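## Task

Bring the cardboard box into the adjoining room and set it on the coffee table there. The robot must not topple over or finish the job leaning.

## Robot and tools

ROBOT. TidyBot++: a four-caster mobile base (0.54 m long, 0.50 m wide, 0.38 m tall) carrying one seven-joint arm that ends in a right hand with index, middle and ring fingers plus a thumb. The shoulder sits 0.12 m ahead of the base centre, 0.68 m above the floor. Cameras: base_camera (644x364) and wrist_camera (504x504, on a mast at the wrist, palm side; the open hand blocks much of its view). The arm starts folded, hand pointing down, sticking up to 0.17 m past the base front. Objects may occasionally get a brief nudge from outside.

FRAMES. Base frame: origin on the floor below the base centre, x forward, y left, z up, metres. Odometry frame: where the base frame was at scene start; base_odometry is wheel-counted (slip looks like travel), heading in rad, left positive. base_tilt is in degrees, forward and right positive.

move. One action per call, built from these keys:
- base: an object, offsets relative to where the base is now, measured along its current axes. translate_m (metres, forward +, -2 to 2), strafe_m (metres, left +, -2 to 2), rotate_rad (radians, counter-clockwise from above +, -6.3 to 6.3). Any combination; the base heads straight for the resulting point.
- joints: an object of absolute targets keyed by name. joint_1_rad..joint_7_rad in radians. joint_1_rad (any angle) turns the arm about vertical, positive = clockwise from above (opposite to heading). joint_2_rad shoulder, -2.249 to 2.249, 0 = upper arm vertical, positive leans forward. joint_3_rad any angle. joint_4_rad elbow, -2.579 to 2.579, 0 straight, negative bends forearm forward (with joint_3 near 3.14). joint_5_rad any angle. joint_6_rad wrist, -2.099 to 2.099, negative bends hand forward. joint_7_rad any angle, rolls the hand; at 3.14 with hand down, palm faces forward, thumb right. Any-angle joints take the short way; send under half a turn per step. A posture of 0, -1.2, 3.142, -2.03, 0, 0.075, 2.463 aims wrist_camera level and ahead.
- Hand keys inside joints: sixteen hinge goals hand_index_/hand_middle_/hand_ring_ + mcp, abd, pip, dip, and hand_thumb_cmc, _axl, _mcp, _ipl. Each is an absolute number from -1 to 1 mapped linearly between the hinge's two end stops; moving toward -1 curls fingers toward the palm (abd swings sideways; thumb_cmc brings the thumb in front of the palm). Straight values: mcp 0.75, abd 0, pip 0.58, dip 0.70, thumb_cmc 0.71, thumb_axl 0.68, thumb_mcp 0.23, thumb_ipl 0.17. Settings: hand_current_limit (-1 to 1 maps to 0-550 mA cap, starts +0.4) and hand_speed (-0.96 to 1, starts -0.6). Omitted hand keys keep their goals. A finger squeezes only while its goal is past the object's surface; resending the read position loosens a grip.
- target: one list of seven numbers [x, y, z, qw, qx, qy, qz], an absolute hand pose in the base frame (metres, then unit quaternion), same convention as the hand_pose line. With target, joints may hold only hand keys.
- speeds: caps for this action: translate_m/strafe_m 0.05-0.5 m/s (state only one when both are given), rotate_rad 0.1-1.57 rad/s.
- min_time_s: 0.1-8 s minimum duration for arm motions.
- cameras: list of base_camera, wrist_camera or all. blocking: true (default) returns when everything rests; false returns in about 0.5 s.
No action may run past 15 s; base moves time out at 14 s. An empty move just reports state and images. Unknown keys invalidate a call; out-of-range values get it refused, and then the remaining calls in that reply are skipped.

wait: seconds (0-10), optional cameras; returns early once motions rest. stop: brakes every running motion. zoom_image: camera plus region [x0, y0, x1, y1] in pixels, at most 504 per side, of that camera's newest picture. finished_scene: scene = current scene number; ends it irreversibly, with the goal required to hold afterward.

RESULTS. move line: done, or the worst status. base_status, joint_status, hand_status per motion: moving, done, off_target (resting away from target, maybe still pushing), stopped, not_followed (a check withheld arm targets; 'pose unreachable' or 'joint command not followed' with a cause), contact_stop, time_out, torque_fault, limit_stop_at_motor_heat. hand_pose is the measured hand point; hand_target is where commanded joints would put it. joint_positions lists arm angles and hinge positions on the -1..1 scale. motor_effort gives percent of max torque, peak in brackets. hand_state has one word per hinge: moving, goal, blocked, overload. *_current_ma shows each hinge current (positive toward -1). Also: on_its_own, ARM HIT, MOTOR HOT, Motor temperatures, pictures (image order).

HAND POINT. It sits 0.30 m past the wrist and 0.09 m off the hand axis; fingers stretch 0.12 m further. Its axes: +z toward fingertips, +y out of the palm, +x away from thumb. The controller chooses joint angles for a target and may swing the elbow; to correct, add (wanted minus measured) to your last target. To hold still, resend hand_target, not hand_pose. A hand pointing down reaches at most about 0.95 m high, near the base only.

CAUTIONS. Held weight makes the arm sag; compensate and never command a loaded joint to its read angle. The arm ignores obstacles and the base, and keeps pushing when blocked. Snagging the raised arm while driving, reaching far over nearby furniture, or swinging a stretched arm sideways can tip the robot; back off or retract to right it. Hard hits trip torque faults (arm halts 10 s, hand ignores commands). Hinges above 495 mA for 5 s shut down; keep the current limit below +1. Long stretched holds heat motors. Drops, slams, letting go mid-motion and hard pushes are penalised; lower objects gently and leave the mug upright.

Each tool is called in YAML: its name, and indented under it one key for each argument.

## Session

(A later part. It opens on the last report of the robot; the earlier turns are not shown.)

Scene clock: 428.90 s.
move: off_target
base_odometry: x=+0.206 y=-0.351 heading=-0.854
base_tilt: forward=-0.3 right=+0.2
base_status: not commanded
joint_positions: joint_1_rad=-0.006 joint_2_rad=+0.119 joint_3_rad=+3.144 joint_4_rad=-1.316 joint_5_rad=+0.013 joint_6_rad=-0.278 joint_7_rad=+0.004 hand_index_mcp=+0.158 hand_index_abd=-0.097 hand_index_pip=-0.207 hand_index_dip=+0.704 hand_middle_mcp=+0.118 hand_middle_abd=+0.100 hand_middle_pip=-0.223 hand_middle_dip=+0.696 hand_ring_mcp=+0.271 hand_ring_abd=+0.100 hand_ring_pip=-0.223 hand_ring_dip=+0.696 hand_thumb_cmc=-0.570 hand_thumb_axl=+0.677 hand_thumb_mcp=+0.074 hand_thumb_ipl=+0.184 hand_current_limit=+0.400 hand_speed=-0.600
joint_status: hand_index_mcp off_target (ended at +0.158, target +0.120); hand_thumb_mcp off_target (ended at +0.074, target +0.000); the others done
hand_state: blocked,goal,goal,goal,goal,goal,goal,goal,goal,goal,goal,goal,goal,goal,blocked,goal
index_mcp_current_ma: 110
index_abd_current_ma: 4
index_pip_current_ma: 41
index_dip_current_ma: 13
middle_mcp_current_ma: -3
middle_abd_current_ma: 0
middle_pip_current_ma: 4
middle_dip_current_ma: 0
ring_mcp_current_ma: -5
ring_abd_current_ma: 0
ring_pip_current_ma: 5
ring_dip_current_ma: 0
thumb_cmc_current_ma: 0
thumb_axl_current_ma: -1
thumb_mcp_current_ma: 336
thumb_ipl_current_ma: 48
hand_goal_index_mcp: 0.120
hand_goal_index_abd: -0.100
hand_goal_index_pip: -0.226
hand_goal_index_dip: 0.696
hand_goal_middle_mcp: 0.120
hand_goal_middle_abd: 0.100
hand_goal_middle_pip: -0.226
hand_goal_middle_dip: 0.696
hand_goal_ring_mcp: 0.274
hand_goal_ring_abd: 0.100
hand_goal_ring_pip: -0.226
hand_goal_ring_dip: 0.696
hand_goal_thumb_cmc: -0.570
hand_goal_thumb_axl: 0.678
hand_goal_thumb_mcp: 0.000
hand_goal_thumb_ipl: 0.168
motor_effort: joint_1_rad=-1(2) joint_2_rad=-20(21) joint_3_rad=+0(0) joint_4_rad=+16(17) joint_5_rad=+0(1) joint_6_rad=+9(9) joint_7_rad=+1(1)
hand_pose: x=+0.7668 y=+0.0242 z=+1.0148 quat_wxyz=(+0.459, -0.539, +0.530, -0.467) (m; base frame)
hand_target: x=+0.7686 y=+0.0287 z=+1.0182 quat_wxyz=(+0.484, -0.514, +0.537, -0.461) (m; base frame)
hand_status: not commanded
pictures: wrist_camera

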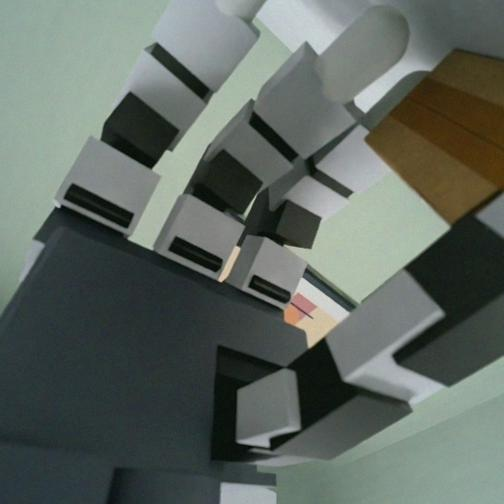

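move:
  joints: {"hand_index_mcp": 0.274, "hand_middle_mcp": 0.274, "hand_thumb_mcp": 0.226}

move:
  base: {"strafe_m": 0.018}
  speeds: {"strafe_m": 0.05}
  cameras: ["wrist_camera"]

move:
  joints: {"hand_index_mcp": 0.12, "hand_middle_mcp": 0.12, "hand_thumb_mcp": 0.05}
  cameras: ["wrist_camera"]

Scene clock: 439.17 s.
move: done
base_odometry: x=+0.206 y=-0.351 heading=-0.854
base_tilt: forward=-0.3 right=+0.3
base_status: not commanded
joint_positions: joint_1_rad=-0.006 joint_2_rad=+0.119 joint_3_rad=+3.144 joint_4_rad=-1.319 joint_5_rad=+0.013 joint_6_rad=-0.278 joint_7_rad=+0.004 hand_index_mcp=+0.258 hand_index_abd=-0.097 hand_index_pip=-0.223 hand_index_dip=+0.699 hand_middle_mcp=+0.260 hand_middle_abd=+0.100 hand_middle_pip=-0.223 hand_middle_dip=+0.696 hand_ring_mcp=+0.271 hand_ring_abd=+0.100 hand_ring_pip=-0.223 hand_ring_dip=+0.696 hand_thumb_cmc=-0.570 hand_thumb_axl=+0.677 hand_thumb_mcp=+0.222 hand_thumb_ipl=+0.168 hand_current_limit=+0.400 hand_speed=-0.600
joint_status: all done
hand_state: goal,goal,goal,goal,goal,goal,goal,goal,goal,goal,goal,goal,goal,goal,goal,goal
index_mcp_current_ma: -35
index_abd_current_ma: 4
index_pip_current_ma: 4
index_dip_current_ma: 4
middle_mcp_current_ma: -32
middle_abd_current_ma: 0
middle_pip_current_ma: 4
middle_dip_current_ma: 0
ring_mcp_current_ma: -5
ring_abd_current_ma: 0
ring_pip_current_ma: 5
ring_dip_current_ma: 0
thumb_cmc_current_ma: 0
thumb_axl_current_ma: -1
thumb_mcp_current_ma: -7
thumb_ipl_current_ma: 0
hand_goal_index_mcp: 0.274
hand_goal_index_abd: -0.100
hand_goal_index_pip: -0.226
hand_goal_index_dip: 0.696
hand_goal_middle_mcp: 0.274
hand_goal_middle_abd: 0.100
hand_goal_middle_pip: -0.226
hand_goal_middle_dip: 0.696
hand_goal_ring_mcp: 0.274
hand_goal_ring_abd: 0.100
hand_goal_ring_pip: -0.226
hand_goal_ring_dip: 0.696
hand_goal_thumb_cmc: -0.570
hand_goal_thumb_axl: 0.678
hand_goal_thumb_mcp: 0.226
hand_goal_thumb_ipl: 0.168
motor_effort: joint_1_rad=-1(2) joint_2_rad=-22(22) joint_3_rad=+0(0) joint_4_rad=+18(18) joint_5_rad=+0(0) joint_6_rad=+9(9) joint_7_rad=+0(1)
hand_pose: x=+0.7666 y=+0.0242 z=+1.0130 quat_wxyz=(+0.458, -0.540, +0.530, -0.466) (m; base frame)
hand_target: x=+0.7686 y=+0.0287 z=+1.0182 quat_wxyz=(+0.484, -0.514, +0.537, -0.461) (m; base frame)
hand_status: not commanded
pictures: none

Scene clock: 440.03 s.
move: done
base_odometry: x=+0.220 y=-0.340 heading=-0.854
base_tilt: forward=-0.3 right=+0.2
base_status: done
joint_positions: joint_1_rad=-0.004 joint_2_rad=+0.119 joint_3_rad=+3.144 joint_4_rad=-1.319 joint_5_rad=+0.013 joint_6_rad=-0.278 joint_7_rad=+0.004 hand_index_mcp=+0.258 hand_index_abd=-0.097 hand_index_pip=-0.223 hand_index_dip=+0.699 hand_middle_mcp=+0.260 hand_middle_abd=+0.100 hand_middle_pip=-0.223 hand_middle_dip=+0.696 hand_ring_mcp=+0.271 hand_ring_abd=+0.100 hand_ring_pip=-0.223 hand_ring_dip=+0.696 hand_thumb_cmc=-0.570 hand_thumb_axl=+0.677 hand_thumb_mcp=+0.222 hand_thumb_ipl=+0.168 hand_current_limit=+0.400 hand_speed=-0.600
joint_status: not commanded
hand_state: goal,goal,goal,goal,goal,goal,goal,goal,goal,goal,goal,goal,goal,goal,goal,goal
index_mcp_current_ma: -35
index_abd_current_ma: 3
index_pip_current_ma: 4
index_dip_current_ma: 4
middle_mcp_current_ma: -32
middle_abd_current_ma: 0
middle_pip_current_ma: 4
middle_dip_current_ma: 0
ring_mcp_current_ma: -5
ring_abd_current_ma: 0
ring_pip_current_ma: 5
ring_dip_current_ma: 0
thumb_cmc_current_ma: 0
thumb_axl_current_ma: -1
thumb_mcp_current_ma: -7
thumb_ipl_current_ma: 0
hand_goal_index_mcp: 0.274
hand_goal_index_abd: -0.100
hand_goal_index_pip: -0.226
hand_goal_index_dip: 0.696
hand_goal_middle_mcp: 0.274
hand_goal_middle_abd: 0.100
hand_goal_middle_pip: -0.226
hand_goal_middle_dip: 0.696
hand_goal_ring_mcp: 0.274
hand_goal_ring_abd: 0.100
hand_goal_ring_pip: -0.226
hand_goal_ring_dip: 0.696
hand_goal_thumb_cmc: -0.570
hand_goal_thumb_axl: 0.678
hand_goal_thumb_mcp: 0.226
hand_goal_thumb_ipl: 0.168
motor_effort: joint_1_rad=-1(3) joint_2_rad=-21(22) joint_3_rad=+0(2) joint_4_rad=+17(18) joint_5_rad=+0(1) joint_6_rad=+9(9) joint_7_rad=+0(1)
hand_pose: x=+0.7666 y=+0.0229 z=+1.0129 quat_wxyz=(+0.458, -0.539, +0.531, -0.467) (m; base frame)
hand_target: x=+0.7686 y=+0.0287 z=+1.0182 quat_wxyz=(+0.484, -0.514, +0.537, -0.461) (m; base frame)
hand_status: not commanded
pictures: wrist_camera

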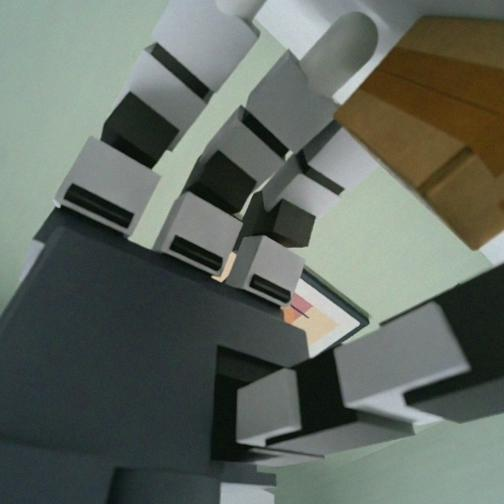

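Scene clock: 440.60 s.
move: off_target
base_odometry: x=+0.220 y=-0.340 heading=-0.854
base_tilt: forward=-0.3 right=+0.2
base_status: not commanded
joint_positions: joint_1_rad=-0.004 joint_2_rad=+0.117 joint_3_rad=+3.144 joint_4_rad=-1.320 joint_5_rad=+0.013 joint_6_rad=-0.277 joint_7_rad=+0.004 hand_index_mcp=+0.138 hand_index_abd=-0.097 hand_index_pip=-0.215 hand_index_dip=+0.701 hand_middle_mcp=+0.128 hand_middle_abd=+0.099 hand_middle_pip=-0.217 hand_middle_dip=+0.699 hand_ring_mcp=+0.271 hand_ring_abd=+0.100 hand_ring_pip=-0.223 hand_ring_dip=+0.696 hand_thumb_cmc=-0.568 hand_thumb_axl=+0.677 hand_thumb_mcp=+0.105 hand_thumb_ipl=+0.178 hand_current_limit=+0.400 hand_speed=-0.600
joint_status: hand_thumb_mcp off_target (ended at +0.105, target +0.050); the others done
hand_state: goal,goal,goal,goal,goal,goal,goal,goal,goal,goal,goal,goal,goal,goal,blocked,goal
index_mcp_current_ma: 41
index_abd_current_ma: 3
index_pip_current_ma: 21
index_dip_current_ma: 8
middle_mcp_current_ma: 16
middle_abd_current_ma: -1
middle_pip_current_ma: 16
middle_dip_current_ma: 4
ring_mcp_current_ma: -5
ring_abd_current_ma: 0
ring_pip_current_ma: 5
ring_dip_current_ma: 0
thumb_cmc_current_ma: 3
thumb_axl_current_ma: -1
thumb_mcp_current_ma: 230
thumb_ipl_current_ma: 28
hand_goal_index_mcp: 0.120
hand_goal_index_abd: -0.100
hand_goal_index_pip: -0.226
hand_goal_index_dip: 0.696
hand_goal_middle_mcp: 0.120
hand_goal_middle_abd: 0.100
hand_goal_middle_pip: -0.226
hand_goal_middle_dip: 0.696
hand_goal_ring_mcp: 0.274
hand_goal_ring_abd: 0.100
hand_goal_ring_pip: -0.226
hand_goal_ring_dip: 0.696
hand_goal_thumb_cmc: -0.570
hand_goal_thumb_axl: 0.678
hand_goal_thumb_mcp: 0.050
hand_goal_thumb_ipl: 0.168
motor_effort: joint_1_rad=-1(1) joint_2_rad=-21(22) joint_3_rad=+0(0) joint_4_rad=+17(18) joint_5_rad=+0(0) joint_6_rad=+9(9) joint_7_rad=+0(1)
hand_pose: x=+0.7660 y=+0.0229 z=+1.0143 quat_wxyz=(+0.459, -0.539, +0.530, -0.467) (m; base frame)
hand_target: x=+0.7686 y=+0.0287 z=+1.0182 quat_wxyz=(+0.484, -0.514, +0.537, -0.461) (m; base frame)
hand_status: not commanded
pictures: wrist_camera

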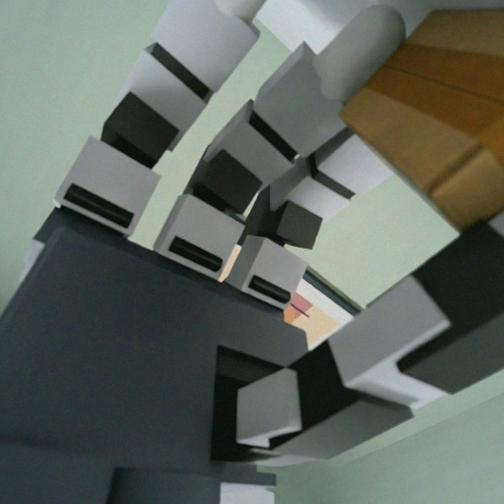

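move:
  joints: {"hand_index_mcp": 0.06, "hand_middle_mcp": 0.04, "hand_thumb_mcp": 0.0}

move:
  joints: {"joint_2_rad": 0.16, "joint_4_rad": -1.25, "joint_6_rad": -0.31}
  min_time_s: 2.5
  cameras: ["wrist_camera"]

Scene clock: 446.57 s.
move: off_target
base_odometry: x=+0.220 y=-0.340 heading=-0.854
base_tilt: forward=-0.3 right=+0.2
base_status: not commanded
joint_positions: joint_1_rad=-0.004 joint_2_rad=+0.117 joint_3_rad=+3.144 joint_4_rad=-1.320 joint_5_rad=+0.013 joint_6_rad=-0.275 joint_7_rad=+0.004 hand_index_mcp=+0.128 hand_index_abd=-0.097 hand_index_pip=-0.208 hand_index_dip=+0.704 hand_middle_mcp=+0.108 hand_middle_abd=+0.094 hand_middle_pip=-0.205 hand_middle_dip=+0.705 hand_ring_mcp=+0.271 hand_ring_abd=+0.100 hand_ring_pip=-0.223 hand_ring_dip=+0.696 hand_thumb_cmc=-0.560 hand_thumb_axl=+0.678 hand_thumb_mcp=+0.102 hand_thumb_ipl=+0.185 hand_current_limit=+0.400 hand_speed=-0.600
joint_status: hand_index_mcp off_target (ended at +0.128, target +0.060); hand_middle_mcp off_target (ended at +0.108, target +0.040); hand_thumb_mcp off_target (ended at +0.102, target +0.000)
hand_state: blocked,goal,goal,goal,blocked,goal,blocked,goal,goal,goal,goal,goal,goal,goal,blocked,goal
index_mcp_current_ma: 233
index_abd_current_ma: 3
index_pip_current_ma: 39
index_dip_current_ma: 14
middle_mcp_current_ma: 232
middle_abd_current_ma: -7
middle_pip_current_ma: 47
middle_dip_current_ma: 15
ring_mcp_current_ma: -5
ring_abd_current_ma: 0
ring_pip_current_ma: 5
ring_dip_current_ma: 0
thumb_cmc_current_ma: 18
thumb_axl_current_ma: 0
thumb_mcp_current_ma: 385
thumb_ipl_current_ma: 55
hand_goal_index_mcp: 0.060
hand_goal_index_abd: -0.100
hand_goal_index_pip: -0.226
hand_goal_index_dip: 0.696
hand_goal_middle_mcp: 0.040
hand_goal_middle_abd: 0.100
hand_goal_middle_pip: -0.226
hand_goal_middle_dip: 0.696
hand_goal_ring_mcp: 0.274
hand_goal_ring_abd: 0.100
hand_goal_ring_pip: -0.226
hand_goal_ring_dip: 0.696
hand_goal_thumb_cmc: -0.570
hand_goal_thumb_axl: 0.678
hand_goal_thumb_mcp: 0.000
hand_goal_thumb_ipl: 0.168
motor_effort: joint_1_rad=-1(1) joint_2_rad=-21(21) joint_3_rad=+0(0) joint_4_rad=+17(17) joint_5_rad=+0(0) joint_6_rad=+8(9) joint_7_rad=+1(1)
hand_pose: x=+0.7662 y=+0.0229 z=+1.0148 quat_wxyz=(+0.459, -0.538, +0.530, -0.468) (m; base frame)
hand_target: x=+0.7686 y=+0.0287 z=+1.0182 quat_wxyz=(+0.484, -0.514, +0.537, -0.461) (m; base frame)
hand_status: not commanded
pictures: none

Scene clock: 449.37 s.
move: done
base_odometry: x=+0.220 y=-0.340 heading=-0.854
base_tilt: forward=-0.3 right=+0.2
base_status: not commanded
joint_positions: joint_1_rad=-0.004 joint_2_rad=+0.127 joint_3_rad=+3.144 joint_4_rad=-1.272 joint_5_rad=+0.013 joint_6_rad=-0.275 joint_7_rad=+0.004 hand_index_mcp=+0.127 hand_index_abd=-0.097 hand_index_pip=-0.207 hand_index_dip=+0.705 hand_middle_mcp=+0.105 hand_middle_abd=+0.094 hand_middle_pip=-0.203 hand_middle_dip=+0.706 hand_ring_mcp=+0.271 hand_ring_abd=+0.100 hand_ring_pip=-0.223 hand_ring_dip=+0.696 hand_thumb_cmc=-0.558 hand_thumb_axl=+0.678 hand_thumb_mcp=+0.102 hand_thumb_ipl=+0.186 hand_current_limit=+0.400 hand_speed=-0.600
joint_status: all done
hand_state: blocked,goal,goal,goal,blocked,goal,blocked,goal,goal,goal,goal,goal,goal,goal,blocked,goal
index_mcp_current_ma: 228
index_abd_current_ma: 3
index_pip_current_ma: 42
index_dip_current_ma: 16
middle_mcp_current_ma: 218
middle_abd_current_ma: -8
middle_pip_current_ma: 55
middle_dip_current_ma: 19
ring_mcp_current_ma: -5
ring_abd_current_ma: 0
ring_pip_current_ma: 4
ring_dip_current_ma: 0
thumb_cmc_current_ma: 23
thumb_axl_current_ma: 0
thumb_mcp_current_ma: 385
thumb_ipl_current_ma: 56
hand_goal_index_mcp: 0.060
hand_goal_index_abd: -0.100
hand_goal_index_pip: -0.226
hand_goal_index_dip: 0.696
hand_goal_middle_mcp: 0.040
hand_goal_middle_abd: 0.100
hand_goal_middle_pip: -0.226
hand_goal_middle_dip: 0.696
hand_goal_ring_mcp: 0.274
hand_goal_ring_abd: 0.100
hand_goal_ring_pip: -0.226
hand_goal_ring_dip: 0.696
hand_goal_thumb_cmc: -0.570
hand_goal_thumb_axl: 0.678
hand_goal_thumb_mcp: 0.000
hand_goal_thumb_ipl: 0.168
motor_effort: joint_1_rad=-1(2) joint_2_rad=-22(23) joint_3_rad=+0(0) joint_4_rad=+18(18) joint_5_rad=+0(1) joint_6_rad=+9(11) joint_7_rad=+1(1)
hand_pose: x=+0.7732 y=+0.0229 z=+1.0364 quat_wxyz=(+0.469, -0.529, +0.521, -0.478) (m; base frame)
hand_target: x=+0.7819 y=+0.0291 z=+1.0198 quat_wxyz=(+0.473, -0.525, +0.547, -0.450) (m; base frame)
hand_status: not commanded
pictures: wrist_camera

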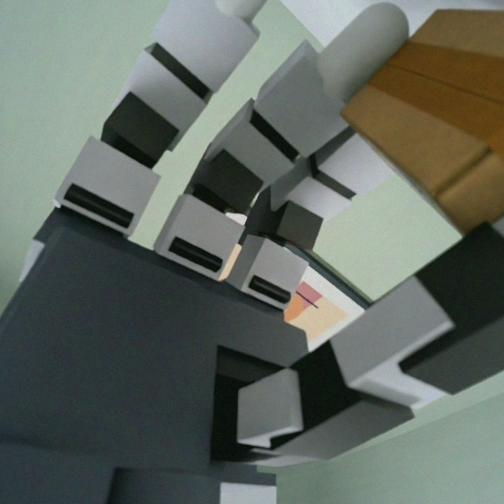

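move:
  joints: {"joint_2_rad": 0.164, "joint_4_rad": -0.9, "joint_6_rad": -0.65}
  min_time_s: 3
  cameras: ["wrist_camera"]

Scene clock: 456.63 s.
move: done
base_odometry: x=+0.220 y=-0.340 heading=-0.854
base_tilt: forward=-0.3 right=+0.2
base_status: not commanded
joint_positions: joint_1_rad=-0.004 joint_2_rad=+0.133 joint_3_rad=+3.144 joint_4_rad=-0.920 joint_5_rad=+0.013 joint_6_rad=-0.584 joint_7_rad=+0.004 hand_index_mcp=+0.127 hand_index_abd=-0.097 hand_index_pip=-0.207 hand_index_dip=+0.705 hand_middle_mcp=+0.104 hand_middle_abd=+0.094 hand_middle_pip=-0.202 hand_middle_dip=+0.706 hand_ring_mcp=+0.271 hand_ring_abd=+0.100 hand_ring_pip=-0.223 hand_ring_dip=+0.696 hand_thumb_cmc=-0.558 hand_thumb_axl=+0.678 hand_thumb_mcp=+0.102 hand_thumb_ipl=+0.186 hand_current_limit=+0.400 hand_speed=-0.600
joint_status: all done
hand_state: blocked,goal,goal,goal,blocked,goal,blocked,goal,goal,goal,goal,goal,goal,goal,blocked,goal
index_mcp_current_ma: 227
index_abd_current_ma: 3
index_pip_current_ma: 42
index_dip_current_ma: 16
middle_mcp_current_ma: 216
middle_abd_current_ma: -9
middle_pip_current_ma: 55
middle_dip_current_ma: 20
ring_mcp_current_ma: -5
ring_abd_current_ma: 0
ring_pip_current_ma: 4
ring_dip_current_ma: 0
thumb_cmc_current_ma: 23
thumb_axl_current_ma: 0
thumb_mcp_current_ma: 385
thumb_ipl_current_ma: 57
hand_goal_index_mcp: 0.060
hand_goal_index_abd: -0.100
hand_goal_index_pip: -0.226
hand_goal_index_dip: 0.696
hand_goal_middle_mcp: 0.040
hand_goal_middle_abd: 0.100
hand_goal_middle_pip: -0.226
hand_goal_middle_dip: 0.696
hand_goal_ring_mcp: 0.274
hand_goal_ring_abd: 0.100
hand_goal_ring_pip: -0.226
hand_goal_ring_dip: 0.696
hand_goal_thumb_cmc: -0.570
hand_goal_thumb_axl: 0.678
hand_goal_thumb_mcp: 0.000
hand_goal_thumb_ipl: 0.168
motor_effort: joint_1_rad=-1(2) joint_2_rad=-21(23) joint_3_rad=+0(1) joint_4_rad=+17(19) joint_5_rad=+0(1) joint_6_rad=+9(11) joint_7_rad=+1(1)
hand_pose: x=+0.7433 y=+0.0219 z=+1.1495 quat_wxyz=(+0.478, -0.519, +0.514, -0.488) (m; base frame)
hand_target: x=+0.7487 y=+0.0303 z=+1.1235 quat_wxyz=(+0.475, -0.525, +0.544, -0.450) (m; base frame)
hand_status: not commanded
pictures: wrist_camera

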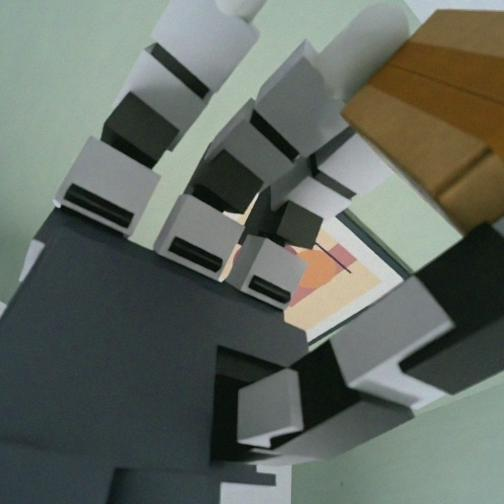

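move:
  joints: {"joint_2_rad": -0.594, "joint_4_rad": -1.455, "joint_6_rad": -0.85}
  min_time_s: 4
  cameras: ["wrist_camera"]

move:
  base: {"translate_m": -0.2, "strafe_m": -1.317}
  speeds: {"strafe_m": 0.4}

move:
  base: {"rotate_rad": -2.886}
  speeds: {"rotate_rad": 0.9}
  cameras: ["all"]

Scene clock: 492.30 s.
move: done
base_odometry: x=+0.220 y=-0.340 heading=-0.854
base_tilt: forward=-0.3 right=+0.2
base_status: not commanded
joint_positions: joint_1_rad=-0.004 joint_2_rad=-0.586 joint_3_rad=+3.144 joint_4_rad=-1.426 joint_5_rad=+0.013 joint_6_rad=-0.785 joint_7_rad=+0.004 hand_index_mcp=+0.126 hand_index_abd=-0.097 hand_index_pip=-0.207 hand_index_dip=+0.705 hand_middle_mcp=+0.104 hand_middle_abd=+0.094 hand_middle_pip=-0.202 hand_middle_dip=+0.707 hand_ring_mcp=+0.270 hand_ring_abd=+0.100 hand_ring_pip=-0.223 hand_ring_dip=+0.696 hand_thumb_cmc=-0.558 hand_thumb_axl=+0.678 hand_thumb_mcp=+0.102 hand_thumb_ipl=+0.186 hand_current_limit=+0.400 hand_speed=-0.600
joint_status: all done
hand_state: blocked,goal,goal,goal,blocked,goal,blocked,goal,goal,goal,goal,goal,goal,goal,blocked,goal
index_mcp_current_ma: 225
index_abd_current_ma: 3
index_pip_current_ma: 42
index_dip_current_ma: 16
middle_mcp_current_ma: 214
middle_abd_current_ma: -9
middle_pip_current_ma: 55
middle_dip_current_ma: 20
ring_mcp_current_ma: -6
ring_abd_current_ma: 0
ring_pip_current_ma: 4
ring_dip_current_ma: 0
thumb_cmc_current_ma: 24
thumb_axl_current_ma: 0
thumb_mcp_current_ma: 385
thumb_ipl_current_ma: 58
hand_goal_index_mcp: 0.060
hand_goal_index_abd: -0.100
hand_goal_index_pip: -0.226
hand_goal_index_dip: 0.696
hand_goal_middle_mcp: 0.040
hand_goal_middle_abd: 0.100
hand_goal_middle_pip: -0.226
hand_goal_middle_dip: 0.696
hand_goal_ring_mcp: 0.274
hand_goal_ring_abd: 0.100
hand_goal_ring_pip: -0.226
hand_goal_ring_dip: 0.696
hand_goal_thumb_cmc: -0.570
hand_goal_thumb_axl: 0.678
hand_goal_thumb_mcp: 0.000
hand_goal_thumb_ipl: 0.168
motor_effort: joint_1_rad=-1(2) joint_2_rad=+2(22) joint_3_rad=+0(1) joint_4_rad=+15(17) joint_5_rad=+0(1) joint_6_rad=+9(11) joint_7_rad=+1(1)
hand_pose: x=+0.4172 y=+0.0202 z=+1.1404 quat_wxyz=(+0.481, -0.515, +0.512, -0.491) (m; base frame)
hand_target: x=+0.4084 y=+0.0309 z=+1.1101 quat_wxyz=(+0.476, -0.526, +0.542, -0.451) (m; base frame)
hand_status: not commanded
pictures: wrist_camera

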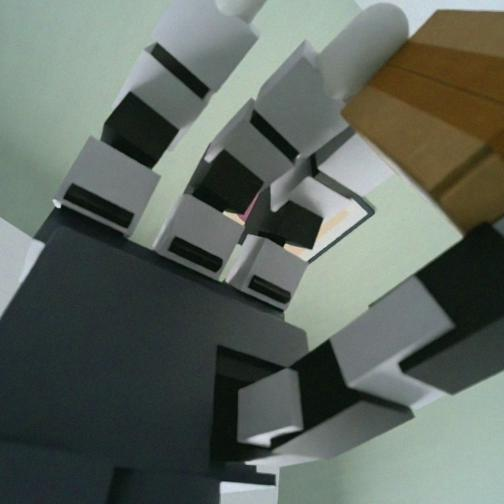

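Scene clock: 496.70 s.
move: done
base_odometry: x=-0.904 y=-1.055 heading=-0.853
base_tilt: forward=-0.3 right=+0.2
base_status: done
joint_positions: joint_1_rad=-0.004 joint_2_rad=-0.586 joint_3_rad=+3.144 joint_4_rad=-1.426 joint_5_rad=+0.012 joint_6_rad=-0.785 joint_7_rad=+0.004 hand_index_mcp=+0.126 hand_index_abd=-0.097 hand_index_pip=-0.207 hand_index_dip=+0.705 hand_middle_mcp=+0.103 hand_middle_abd=+0.093 hand_middle_pip=-0.202 hand_middle_dip=+0.707 hand_ring_mcp=+0.270 hand_ring_abd=+0.100 hand_ring_pip=-0.223 hand_ring_dip=+0.696 hand_thumb_cmc=-0.557 hand_thumb_axl=+0.679 hand_thumb_mcp=+0.102 hand_thumb_ipl=+0.186 hand_current_limit=+0.400 hand_speed=-0.600
joint_status: not commanded
hand_state: blocked,goal,goal,goal,blocked,goal,blocked,goal,goal,goal,goal,goal,goal,goal,blocked,goal
index_mcp_current_ma: 225
index_abd_current_ma: 3
index_pip_current_ma: 43
index_dip_current_ma: 16
middle_mcp_current_ma: 213
middle_abd_current_ma: -9
middle_pip_current_ma: 56
middle_dip_current_ma: 20
ring_mcp_current_ma: -6
ring_abd_current_ma: 0
ring_pip_current_ma: 4
ring_dip_current_ma: 0
thumb_cmc_current_ma: 27
thumb_axl_current_ma: 1
thumb_mcp_current_ma: 385
thumb_ipl_current_ma: 58
hand_goal_index_mcp: 0.060
hand_goal_index_abd: -0.100
hand_goal_index_pip: -0.226
hand_goal_index_dip: 0.696
hand_goal_middle_mcp: 0.040
hand_goal_middle_abd: 0.100
hand_goal_middle_pip: -0.226
hand_goal_middle_dip: 0.696
hand_goal_ring_mcp: 0.274
hand_goal_ring_abd: 0.100
hand_goal_ring_pip: -0.226
hand_goal_ring_dip: 0.696
hand_goal_thumb_cmc: -0.570
hand_goal_thumb_axl: 0.678
hand_goal_thumb_mcp: 0.000
hand_goal_thumb_ipl: 0.168
motor_effort: joint_1_rad=-1(2) joint_2_rad=+2(3) joint_3_rad=+0(2) joint_4_rad=+15(15) joint_5_rad=+0(1) joint_6_rad=+9(10) joint_7_rad=+0(1)
hand_pose: x=+0.4171 y=+0.0208 z=+1.1403 quat_wxyz=(+0.482, -0.515, +0.512, -0.490) (m; base frame)
hand_target: x=+0.4084 y=+0.0309 z=+1.1101 quat_wxyz=(+0.476, -0.526, +0.542, -0.451) (m; base frame)
hand_status: not commanded
pictures: none

Scene clock: 500.77 s.
move: done
base_odometry: x=-0.904 y=-1.055 heading=+2.544
base_tilt: forward=-0.3 right=+0.3
base_status: done
joint_positions: joint_1_rad=-0.004 joint_2_rad=-0.586 joint_3_rad=+3.144 joint_4_rad=-1.426 joint_5_rad=+0.012 joint_6_rad=-0.785 joint_7_rad=+0.004 hand_index_mcp=+0.126 hand_index_abd=-0.097 hand_index_pip=-0.207 hand_index_dip=+0.705 hand_middle_mcp=+0.103 hand_middle_abd=+0.093 hand_middle_pip=-0.202 hand_middle_dip=+0.707 hand_ring_mcp=+0.270 hand_ring_abd=+0.100 hand_ring_pip=-0.223 hand_ring_dip=+0.696 hand_thumb_cmc=-0.557 hand_thumb_axl=+0.679 hand_thumb_mcp=+0.102 hand_thumb_ipl=+0.186 hand_current_limit=+0.400 hand_speed=-0.600
joint_status: not commanded
hand_state: blocked,goal,goal,goal,blocked,goal,blocked,goal,goal,goal,goal,goal,goal,goal,blocked,goal
index_mcp_current_ma: 225
index_abd_current_ma: 3
index_pip_current_ma: 43
index_dip_current_ma: 16
middle_mcp_current_ma: 212
middle_abd_current_ma: -10
middle_pip_current_ma: 56
middle_dip_current_ma: 20
ring_mcp_current_ma: -6
ring_abd_current_ma: 0
ring_pip_current_ma: 4
ring_dip_current_ma: 0
thumb_cmc_current_ma: 27
thumb_axl_current_ma: 1
thumb_mcp_current_ma: 385
thumb_ipl_current_ma: 58
hand_goal_index_mcp: 0.060
hand_goal_index_abd: -0.100
hand_goal_index_pip: -0.226
hand_goal_index_dip: 0.696
hand_goal_middle_mcp: 0.040
hand_goal_middle_abd: 0.100
hand_goal_middle_pip: -0.226
hand_goal_middle_dip: 0.696
hand_goal_ring_mcp: 0.274
hand_goal_ring_abd: 0.100
hand_goal_ring_pip: -0.226
hand_goal_ring_dip: 0.696
hand_goal_thumb_cmc: -0.570
hand_goal_thumb_axl: 0.678
hand_goal_thumb_mcp: 0.000
hand_goal_thumb_ipl: 0.168
motor_effort: joint_1_rad=-1(2) joint_2_rad=+2(3) joint_3_rad=+0(1) joint_4_rad=+15(15) joint_5_rad=+0(1) joint_6_rad=+9(10) joint_7_rad=+0(1)
hand_pose: x=+0.4171 y=+0.0209 z=+1.1403 quat_wxyz=(+0.482, -0.515, +0.512, -0.490) (m; base frame)
hand_target: x=+0.4084 y=+0.0309 z=+1.1101 quat_wxyz=(+0.476, -0.526, +0.542, -0.451) (m; base frame)
hand_status: not commanded
pictures: base_camera, wrist_camera

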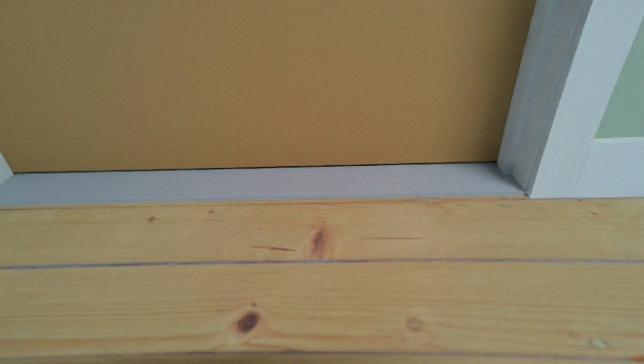

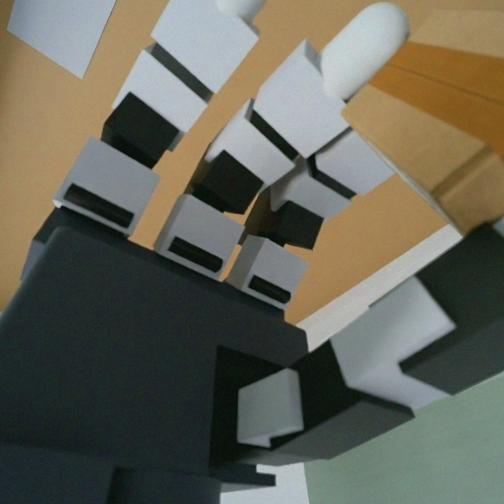

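move:
  joints: {"joint_1_rad": 0, "joint_2_rad": -1.2, "joint_3_rad": 3.142, "joint_4_rad": -2.03, "joint_5_rad": 0, "joint_6_rad": -0.1, "joint_7_rad": 2.463}
  min_time_s: 4
  cameras: ["wrist_camera"]

Scene clock: 510.83 s.
move: done
base_odometry: x=-0.904 y=-1.055 heading=+2.544
base_tilt: forward=-0.3 right=+0.2
base_status: not commanded
joint_positions: joint_1_rad=-0.004 joint_2_rad=-1.178 joint_3_rad=+3.144 joint_4_rad=-2.002 joint_5_rad=+0.012 joint_6_rad=-0.170 joint_7_rad=+2.426 hand_index_mcp=+0.126 hand_index_abd=-0.097 hand_index_pip=-0.207 hand_index_dip=+0.705 hand_middle_mcp=+0.100 hand_middle_abd=+0.093 hand_middle_pip=-0.202 hand_middle_dip=+0.707 hand_ring_mcp=+0.273 hand_ring_abd=+0.100 hand_ring_pip=-0.224 hand_ring_dip=+0.696 hand_thumb_cmc=-0.547 hand_thumb_axl=+0.679 hand_thumb_mcp=+0.102 hand_thumb_ipl=+0.186 hand_current_limit=+0.400 hand_speed=-0.600
joint_status: all done
hand_state: blocked,goal,goal,goal,blocked,goal,blocked,goal,goal,goal,goal,goal,blocked,goal,blocked,goal
index_mcp_current_ma: 225
index_abd_current_ma: 3
index_pip_current_ma: 43
index_dip_current_ma: 16
middle_mcp_current_ma: 198
middle_abd_current_ma: -10
middle_pip_current_ma: 56
middle_dip_current_ma: 20
ring_mcp_current_ma: -1
ring_abd_current_ma: 0
ring_pip_current_ma: 2
ring_dip_current_ma: 0
thumb_cmc_current_ma: 56
thumb_axl_current_ma: 2
thumb_mcp_current_ma: 385
thumb_ipl_current_ma: 58
hand_goal_index_mcp: 0.060
hand_goal_index_abd: -0.100
hand_goal_index_pip: -0.226
hand_goal_index_dip: 0.696
hand_goal_middle_mcp: 0.040
hand_goal_middle_abd: 0.100
hand_goal_middle_pip: -0.226
hand_goal_middle_dip: 0.696
hand_goal_ring_mcp: 0.274
hand_goal_ring_abd: 0.100
hand_goal_ring_pip: -0.226
hand_goal_ring_dip: 0.696
hand_goal_thumb_cmc: -0.570
hand_goal_thumb_axl: 0.678
hand_goal_thumb_mcp: 0.000
hand_goal_thumb_ipl: 0.168
motor_effort: joint_1_rad=-1(3) joint_2_rad=+15(16) joint_3_rad=+1(2) joint_4_rad=+13(16) joint_5_rad=+1(2) joint_6_rad=+8(11) joint_7_rad=+1(2)
hand_pose: x=+0.1865 y=-0.0724 z=+1.2626 quat_wxyz=(-0.368, -0.433, -0.200, -0.798) (m; base frame)
hand_target: x=+0.1694 y=-0.0699 z=+1.2683 quat_wxyz=(-0.386, -0.405, -0.193, -0.806) (m; base frame)
hand_status: not commanded
pictures: wrist_camera

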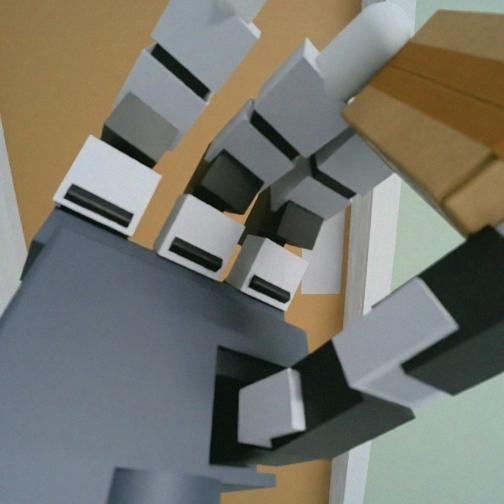

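move:
  base: {"strafe_m": 0.07}
  cameras: ["base_camera"]

Scene clock: 538.73 s.
move: done
base_odometry: x=-0.943 y=-1.113 heading=+2.543
base_tilt: forward=-0.4 right=+0.2
base_status: done
joint_positions: joint_1_rad=+0.001 joint_2_rad=-1.178 joint_3_rad=+3.141 joint_4_rad=-2.002 joint_5_rad=+0.012 joint_6_rad=-0.169 joint_7_rad=+2.427 hand_index_mcp=+0.126 hand_index_abd=-0.097 hand_index_pip=-0.207 hand_index_dip=+0.705 hand_middle_mcp=+0.100 hand_middle_abd=+0.093 hand_middle_pip=-0.202 hand_middle_dip=+0.707 hand_ring_mcp=+0.274 hand_ring_abd=+0.100 hand_ring_pip=-0.224 hand_ring_dip=+0.696 hand_thumb_cmc=-0.547 hand_thumb_axl=+0.679 hand_thumb_mcp=+0.102 hand_thumb_ipl=+0.186 hand_current_limit=+0.400 hand_speed=-0.600
joint_status: not commanded
hand_state: blocked,goal,goal,goal,blocked,goal,blocked,goal,goal,goal,goal,goal,blocked,goal,blocked,goal
index_mcp_current_ma: 225
index_abd_current_ma: 3
index_pip_current_ma: 43
index_dip_current_ma: 16
middle_mcp_current_ma: 198
middle_abd_current_ma: -10
middle_pip_current_ma: 56
middle_dip_current_ma: 20
ring_mcp_current_ma: 0
ring_abd_current_ma: 0
ring_pip_current_ma: 2
ring_dip_current_ma: 0
thumb_cmc_current_ma: 56
thumb_axl_current_ma: 2
thumb_mcp_current_ma: 385
thumb_ipl_current_ma: 58
hand_goal_index_mcp: 0.060
hand_goal_index_abd: -0.100
hand_goal_index_pip: -0.226
hand_goal_index_dip: 0.696
hand_goal_middle_mcp: 0.040
hand_goal_middle_abd: 0.100
hand_goal_middle_pip: -0.226
hand_goal_middle_dip: 0.696
hand_goal_ring_mcp: 0.274
hand_goal_ring_abd: 0.100
hand_goal_ring_pip: -0.226
hand_goal_ring_dip: 0.696
hand_goal_thumb_cmc: -0.570
hand_goal_thumb_axl: 0.678
hand_goal_thumb_mcp: 0.000
hand_goal_thumb_ipl: 0.168
motor_effort: joint_1_rad=-1(3) joint_2_rad=+15(16) joint_3_rad=+1(2) joint_4_rad=+13(14) joint_5_rad=+0(1) joint_6_rad=+8(8) joint_7_rad=+1(1)
hand_pose: x=+0.1860 y=-0.0714 z=+1.2630 quat_wxyz=(-0.371, -0.433, -0.199, -0.797) (m; base frame)
hand_target: x=+0.1694 y=-0.0699 z=+1.2683 quat_wxyz=(-0.386, -0.405, -0.193, -0.806) (m; base frame)
hand_status: not commanded
pictures: base_camera

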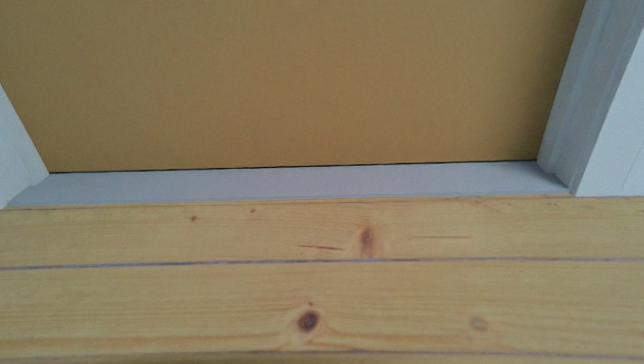

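move:
  base: {"strafe_m": -0.03, "translate_m": 0.38, "rotate_rad": 0.02}
  speeds: {"translate_m": 0.3}
  cameras: ["all"]

Scene clock: 563.83 s.
move: done
base_odometry: x=-1.241 y=-0.874 heading=+2.563
base_tilt: forward=-0.3 right=+0.2
base_status: done
joint_positions: joint_1_rad=+0.001 joint_2_rad=-1.185 joint_3_rad=+3.141 joint_4_rad=-2.008 joint_5_rad=+0.012 joint_6_rad=-0.165 joint_7_rad=+2.427 hand_index_mcp=+0.126 hand_index_abd=-0.097 hand_index_pip=-0.207 hand_index_dip=+0.705 hand_middle_mcp=+0.100 hand_middle_abd=+0.093 hand_middle_pip=-0.202 hand_middle_dip=+0.707 hand_ring_mcp=+0.274 hand_ring_abd=+0.100 hand_ring_pip=-0.224 hand_ring_dip=+0.696 hand_thumb_cmc=-0.547 hand_thumb_axl=+0.679 hand_thumb_mcp=+0.102 hand_thumb_ipl=+0.186 hand_current_limit=+0.400 hand_speed=-0.600
joint_status: not commanded
hand_state: blocked,goal,goal,goal,blocked,goal,blocked,goal,goal,goal,goal,goal,blocked,goal,blocked,goal
index_mcp_current_ma: 225
index_abd_current_ma: 3
index_pip_current_ma: 43
index_dip_current_ma: 16
middle_mcp_current_ma: 197
middle_abd_current_ma: -10
middle_pip_current_ma: 56
middle_dip_current_ma: 20
ring_mcp_current_ma: 0
ring_abd_current_ma: 0
ring_pip_current_ma: 2
ring_dip_current_ma: 0
thumb_cmc_current_ma: 56
thumb_axl_current_ma: 2
thumb_mcp_current_ma: 385
thumb_ipl_current_ma: 58
hand_goal_index_mcp: 0.060
hand_goal_index_abd: -0.100
hand_goal_index_pip: -0.226
hand_goal_index_dip: 0.696
hand_goal_middle_mcp: 0.040
hand_goal_middle_abd: 0.100
hand_goal_middle_pip: -0.226
hand_goal_middle_dip: 0.696
hand_goal_ring_mcp: 0.274
hand_goal_ring_abd: 0.100
hand_goal_ring_pip: -0.226
hand_goal_ring_dip: 0.696
hand_goal_thumb_cmc: -0.570
hand_goal_thumb_axl: 0.678
hand_goal_thumb_mcp: 0.000
hand_goal_thumb_ipl: 0.168
motor_effort: joint_1_rad=-1(2) joint_2_rad=+15(18) joint_3_rad=+1(1) joint_4_rad=+14(15) joint_5_rad=+0(1) joint_6_rad=+8(9) joint_7_rad=+1(1)
hand_pose: x=+0.1831 y=-0.0714 z=+1.2619 quat_wxyz=(-0.371, -0.430, -0.198, -0.799) (m; base frame)
hand_target: x=+0.1694 y=-0.0699 z=+1.2683 quat_wxyz=(-0.386, -0.405, -0.193, -0.806) (m; base frame)
hand_status: not commanded
pictures: base_camera, wrist_camera

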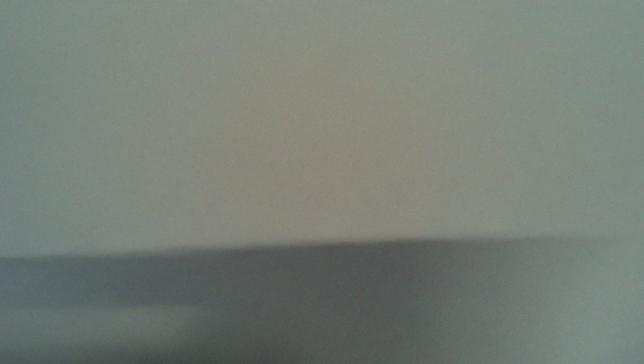

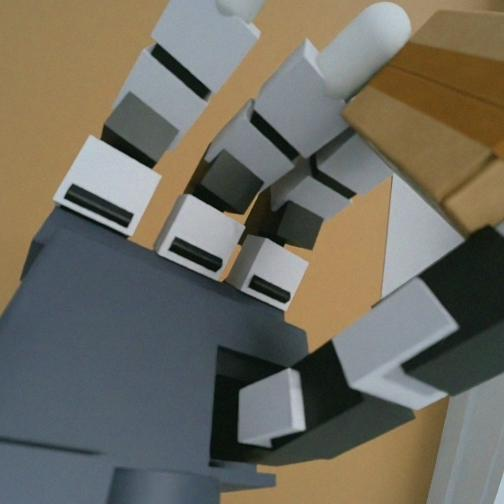

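move:
  base: {"translate_m": 0.35}
  speeds: {"translate_m": 0.08}
  cameras: ["all"]

Scene clock: 575.33 s.
move: time_out
base_odometry: x=-1.515 y=-0.695 heading=+2.561
base_tilt: forward=-0.3 right=+0.1
base_status: translate_m time_out (by the wheels' count: +0.328 of +0.350)
joint_positions: joint_1_rad=+0.001 joint_2_rad=-1.188 joint_3_rad=+3.141 joint_4_rad=-2.008 joint_5_rad=+0.012 joint_6_rad=-0.163 joint_7_rad=+2.427 hand_index_mcp=+0.126 hand_index_abd=-0.097 hand_index_pip=-0.207 hand_index_dip=+0.705 hand_middle_mcp=+0.100 hand_middle_abd=+0.093 hand_middle_pip=-0.202 hand_middle_dip=+0.707 hand_ring_mcp=+0.274 hand_ring_abd=+0.100 hand_ring_pip=-0.224 hand_ring_dip=+0.696 hand_thumb_cmc=-0.547 hand_thumb_axl=+0.679 hand_thumb_mcp=+0.102 hand_thumb_ipl=+0.186 hand_current_limit=+0.400 hand_speed=-0.600
joint_status: not commanded
hand_state: blocked,goal,goal,goal,blocked,goal,blocked,goal,goal,goal,goal,goal,blocked,goal,blocked,goal
index_mcp_current_ma: 225
index_abd_current_ma: 3
index_pip_current_ma: 43
index_dip_current_ma: 16
middle_mcp_current_ma: 196
middle_abd_current_ma: -10
middle_pip_current_ma: 56
middle_dip_current_ma: 20
ring_mcp_current_ma: 0
ring_abd_current_ma: 0
ring_pip_current_ma: 2
ring_dip_current_ma: 0
thumb_cmc_current_ma: 56
thumb_axl_current_ma: 2
thumb_mcp_current_ma: 385
thumb_ipl_current_ma: 58
hand_goal_index_mcp: 0.060
hand_goal_index_abd: -0.100
hand_goal_index_pip: -0.226
hand_goal_index_dip: 0.696
hand_goal_middle_mcp: 0.040
hand_goal_middle_abd: 0.100
hand_goal_middle_pip: -0.226
hand_goal_middle_dip: 0.696
hand_goal_ring_mcp: 0.274
hand_goal_ring_abd: 0.100
hand_goal_ring_pip: -0.226
hand_goal_ring_dip: 0.696
hand_goal_thumb_cmc: -0.570
hand_goal_thumb_axl: 0.678
hand_goal_thumb_mcp: 0.000
hand_goal_thumb_ipl: 0.168
motor_effort: joint_1_rad=-1(2) joint_2_rad=+14(20) joint_3_rad=+1(2) joint_4_rad=+14(16) joint_5_rad=+0(1) joint_6_rad=+8(9) joint_7_rad=+1(1)
hand_pose: x=+0.1816 y=-0.0714 z=+1.2621 quat_wxyz=(-0.372, -0.429, -0.198, -0.799) (m; base frame)
hand_target: x=+0.1694 y=-0.0699 z=+1.2683 quat_wxyz=(-0.386, -0.405, -0.193, -0.806) (m; base frame)
hand_status: not commanded
pictures: base_camera, wrist_camera

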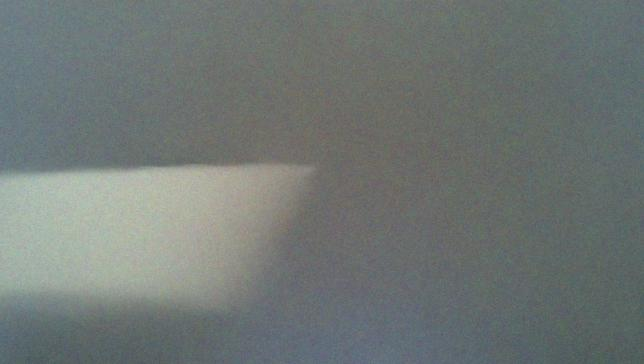

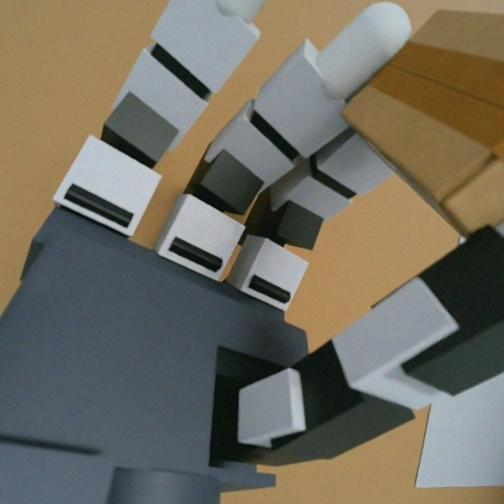

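move:
  base: {"translate_m": -0.2}
  speeds: {"translate_m": 0.2}
  cameras: ["all"]

Scene clock: 581.47 s.
move: done
base_odometry: x=-1.348 y=-0.805 heading=+2.561
base_tilt: forward=-0.4 right=+0.2
base_status: done
joint_positions: joint_1_rad=+0.001 joint_2_rad=-1.189 joint_3_rad=+3.141 joint_4_rad=-2.010 joint_5_rad=+0.012 joint_6_rad=-0.161 joint_7_rad=+2.428 hand_index_mcp=+0.126 hand_index_abd=-0.097 hand_index_pip=-0.207 hand_index_dip=+0.705 hand_middle_mcp=+0.100 hand_middle_abd=+0.093 hand_middle_pip=-0.202 hand_middle_dip=+0.707 hand_ring_mcp=+0.275 hand_ring_abd=+0.100 hand_ring_pip=-0.225 hand_ring_dip=+0.696 hand_thumb_cmc=-0.547 hand_thumb_axl=+0.679 hand_thumb_mcp=+0.102 hand_thumb_ipl=+0.186 hand_current_limit=+0.400 hand_speed=-0.600
joint_status: not commanded
hand_state: blocked,goal,goal,goal,blocked,goal,blocked,goal,goal,goal,goal,goal,blocked,goal,blocked,goal
index_mcp_current_ma: 225
index_abd_current_ma: 3
index_pip_current_ma: 43
index_dip_current_ma: 16
middle_mcp_current_ma: 196
middle_abd_current_ma: -10
middle_pip_current_ma: 56
middle_dip_current_ma: 20
ring_mcp_current_ma: 1
ring_abd_current_ma: 0
ring_pip_current_ma: 2
ring_dip_current_ma: 0
thumb_cmc_current_ma: 56
thumb_axl_current_ma: 2
thumb_mcp_current_ma: 385
thumb_ipl_current_ma: 58
hand_goal_index_mcp: 0.060
hand_goal_index_abd: -0.100
hand_goal_index_pip: -0.226
hand_goal_index_dip: 0.696
hand_goal_middle_mcp: 0.040
hand_goal_middle_abd: 0.100
hand_goal_middle_pip: -0.226
hand_goal_middle_dip: 0.696
hand_goal_ring_mcp: 0.274
hand_goal_ring_abd: 0.100
hand_goal_ring_pip: -0.226
hand_goal_ring_dip: 0.696
hand_goal_thumb_cmc: -0.570
hand_goal_thumb_axl: 0.678
hand_goal_thumb_mcp: 0.000
hand_goal_thumb_ipl: 0.168
motor_effort: joint_1_rad=-1(2) joint_2_rad=+16(18) joint_3_rad=+1(1) joint_4_rad=+14(16) joint_5_rad=+0(1) joint_6_rad=+8(10) joint_7_rad=+1(1)
hand_pose: x=+0.1813 y=-0.0714 z=+1.2618 quat_wxyz=(-0.372, -0.428, -0.197, -0.800) (m; base frame)
hand_target: x=+0.1694 y=-0.0699 z=+1.2683 quat_wxyz=(-0.386, -0.405, -0.193, -0.806) (m; base frame)
hand_status: not commanded
pictures: base_camera, wrist_camera

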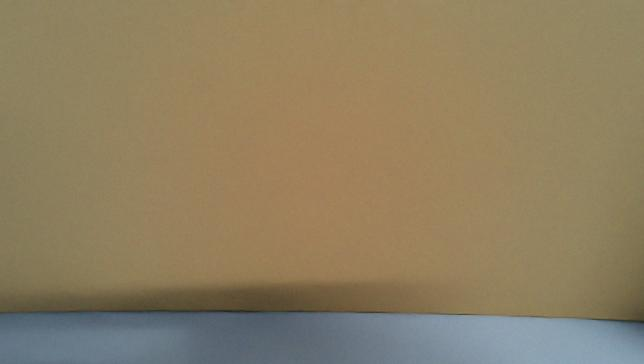

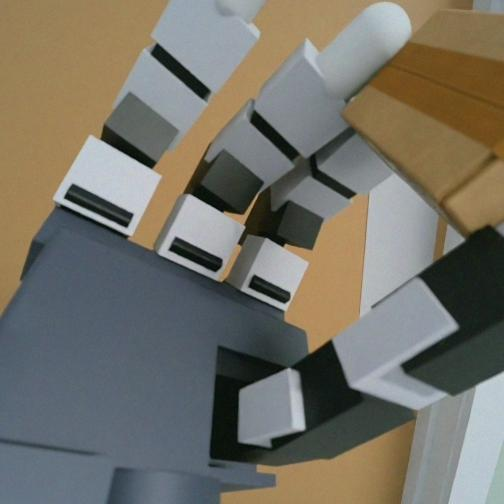

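move:
  base: {"translate_m": -0.6, "strafe_m": 0.0}
  joints: {"joint_1_rad": -0.5, "joint_6_rad": 0.0}
  cameras: ["all"]

Scene clock: 593.10 s.
move: done
base_odometry: x=-0.846 y=-1.134 heading=+2.562
base_tilt: forward=-0.3 right=+0.3
base_status: done
joint_positions: joint_1_rad=-0.487 joint_2_rad=-1.194 joint_3_rad=+3.141 joint_4_rad=-2.011 joint_5_rad=+0.012 joint_6_rad=-0.064 joint_7_rad=+2.428 hand_index_mcp=+0.126 hand_index_abd=-0.097 hand_index_pip=-0.207 hand_index_dip=+0.705 hand_middle_mcp=+0.100 hand_middle_abd=+0.093 hand_middle_pip=-0.202 hand_middle_dip=+0.707 hand_ring_mcp=+0.275 hand_ring_abd=+0.100 hand_ring_pip=-0.225 hand_ring_dip=+0.696 hand_thumb_cmc=-0.547 hand_thumb_axl=+0.679 hand_thumb_mcp=+0.102 hand_thumb_ipl=+0.186 hand_current_limit=+0.400 hand_speed=-0.600
joint_status: all done
hand_state: blocked,goal,goal,goal,blocked,goal,blocked,goal,goal,goal,goal,goal,blocked,goal,blocked,goal
index_mcp_current_ma: 225
index_abd_current_ma: 3
index_pip_current_ma: 43
index_dip_current_ma: 16
middle_mcp_current_ma: 196
middle_abd_current_ma: -10
middle_pip_current_ma: 56
middle_dip_current_ma: 20
ring_mcp_current_ma: 1
ring_abd_current_ma: 0
ring_pip_current_ma: 2
ring_dip_current_ma: 0
thumb_cmc_current_ma: 56
thumb_axl_current_ma: 2
thumb_mcp_current_ma: 385
thumb_ipl_current_ma: 58
hand_goal_index_mcp: 0.060
hand_goal_index_abd: -0.100
hand_goal_index_pip: -0.226
hand_goal_index_dip: 0.696
hand_goal_middle_mcp: 0.040
hand_goal_middle_abd: 0.100
hand_goal_middle_pip: -0.226
hand_goal_middle_dip: 0.696
hand_goal_ring_mcp: 0.274
hand_goal_ring_abd: 0.100
hand_goal_ring_pip: -0.226
hand_goal_ring_dip: 0.696
hand_goal_thumb_cmc: -0.570
hand_goal_thumb_axl: 0.678
hand_goal_thumb_mcp: 0.000
hand_goal_thumb_ipl: 0.168
motor_effort: joint_1_rad=-1(3) joint_2_rad=+16(19) joint_3_rad=+1(2) joint_4_rad=+14(15) joint_5_rad=+1(1) joint_6_rad=+7(9) joint_7_rad=+1(1)
hand_pose: x=+0.1864 y=-0.0446 z=+1.2824 quat_wxyz=(-0.172, -0.332, -0.267, -0.888) (m; base frame)
hand_target: x=+0.1764 y=-0.0483 z=+1.2882 quat_wxyz=(-0.178, -0.309, -0.258, -0.898) (m; base frame)
hand_status: not commanded
pictures: base_camera, wrist_camera

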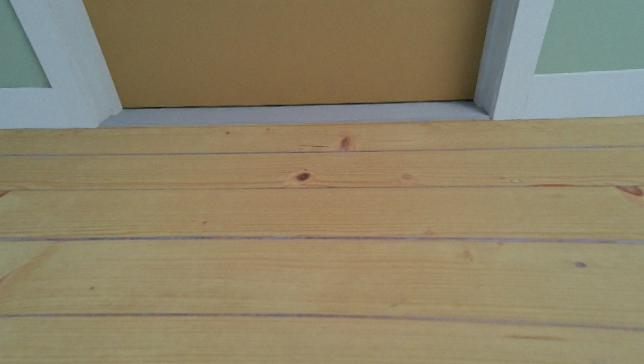

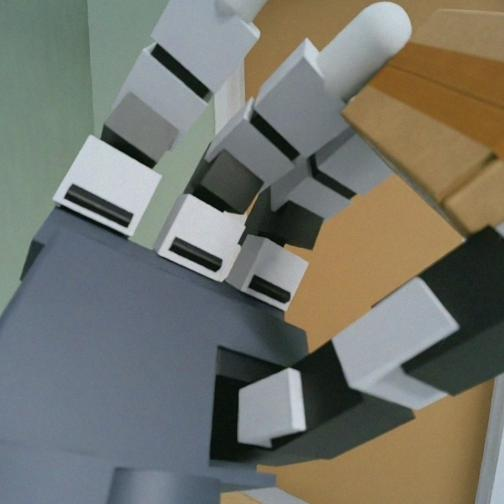

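move:
  joints: {"joint_1_rad": -0.1, "joint_6_rad": -0.15}
  cameras: ["wrist_camera"]

zoom_image:
  camera: "wrist_camera"
  region: [240, 130, 440, 330]

Scene clock: 603.73 s.
move: done
base_odometry: x=-0.846 y=-1.134 heading=+2.562
base_tilt: forward=-0.3 right=+0.2
base_status: not commanded
joint_positions: joint_1_rad=-0.112 joint_2_rad=-1.194 joint_3_rad=+3.141 joint_4_rad=-2.011 joint_5_rad=+0.012 joint_6_rad=-0.091 joint_7_rad=+2.428 hand_index_mcp=+0.126 hand_index_abd=-0.097 hand_index_pip=-0.207 hand_index_dip=+0.705 hand_middle_mcp=+0.100 hand_middle_abd=+0.093 hand_middle_pip=-0.202 hand_middle_dip=+0.707 hand_ring_mcp=+0.275 hand_ring_abd=+0.100 hand_ring_pip=-0.225 hand_ring_dip=+0.696 hand_thumb_cmc=-0.547 hand_thumb_axl=+0.679 hand_thumb_mcp=+0.102 hand_thumb_ipl=+0.186 hand_current_limit=+0.400 hand_speed=-0.600
joint_status: all done
hand_state: blocked,goal,goal,goal,blocked,goal,blocked,goal,goal,goal,goal,goal,blocked,goal,blocked,goal
index_mcp_current_ma: 225
index_abd_current_ma: 3
index_pip_current_ma: 43
index_dip_current_ma: 16
middle_mcp_current_ma: 196
middle_abd_current_ma: -10
middle_pip_current_ma: 56
middle_dip_current_ma: 20
ring_mcp_current_ma: 1
ring_abd_current_ma: 0
ring_pip_current_ma: 2
ring_dip_current_ma: 0
thumb_cmc_current_ma: 56
thumb_axl_current_ma: 2
thumb_mcp_current_ma: 385
thumb_ipl_current_ma: 58
hand_goal_index_mcp: 0.060
hand_goal_index_abd: -0.100
hand_goal_index_pip: -0.226
hand_goal_index_dip: 0.696
hand_goal_middle_mcp: 0.040
hand_goal_middle_abd: 0.100
hand_goal_middle_pip: -0.226
hand_goal_middle_dip: 0.696
hand_goal_ring_mcp: 0.274
hand_goal_ring_abd: 0.100
hand_goal_ring_pip: -0.226
hand_goal_ring_dip: 0.696
hand_goal_thumb_cmc: -0.570
hand_goal_thumb_axl: 0.678
hand_goal_thumb_mcp: 0.000
hand_goal_thumb_ipl: 0.168
motor_effort: joint_1_rad=-1(3) joint_2_rad=+16(16) joint_3_rad=+0(1) joint_4_rad=+13(14) joint_5_rad=+0(1) joint_6_rad=+7(8) joint_7_rad=+0(1)
hand_pose: x=+0.1713 y=-0.0656 z=+1.2770 quat_wxyz=(-0.332, -0.387, -0.206, -0.835) (m; base frame)
hand_target: x=+0.1869 y=-0.0635 z=+1.2575 quat_wxyz=(-0.340, -0.414, -0.224, -0.814) (m; base frame)
hand_status: not commanded
pictures: wrist_camera

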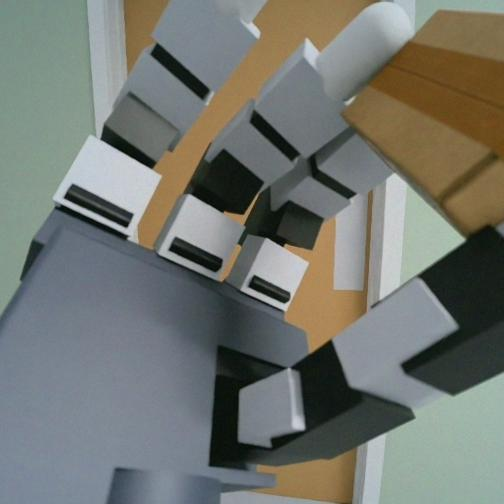

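Scaled by 2.520.

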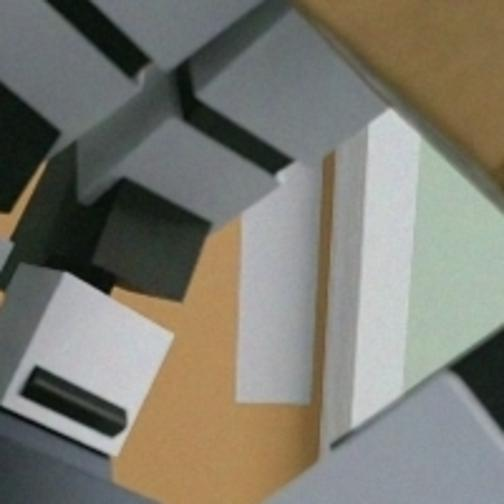

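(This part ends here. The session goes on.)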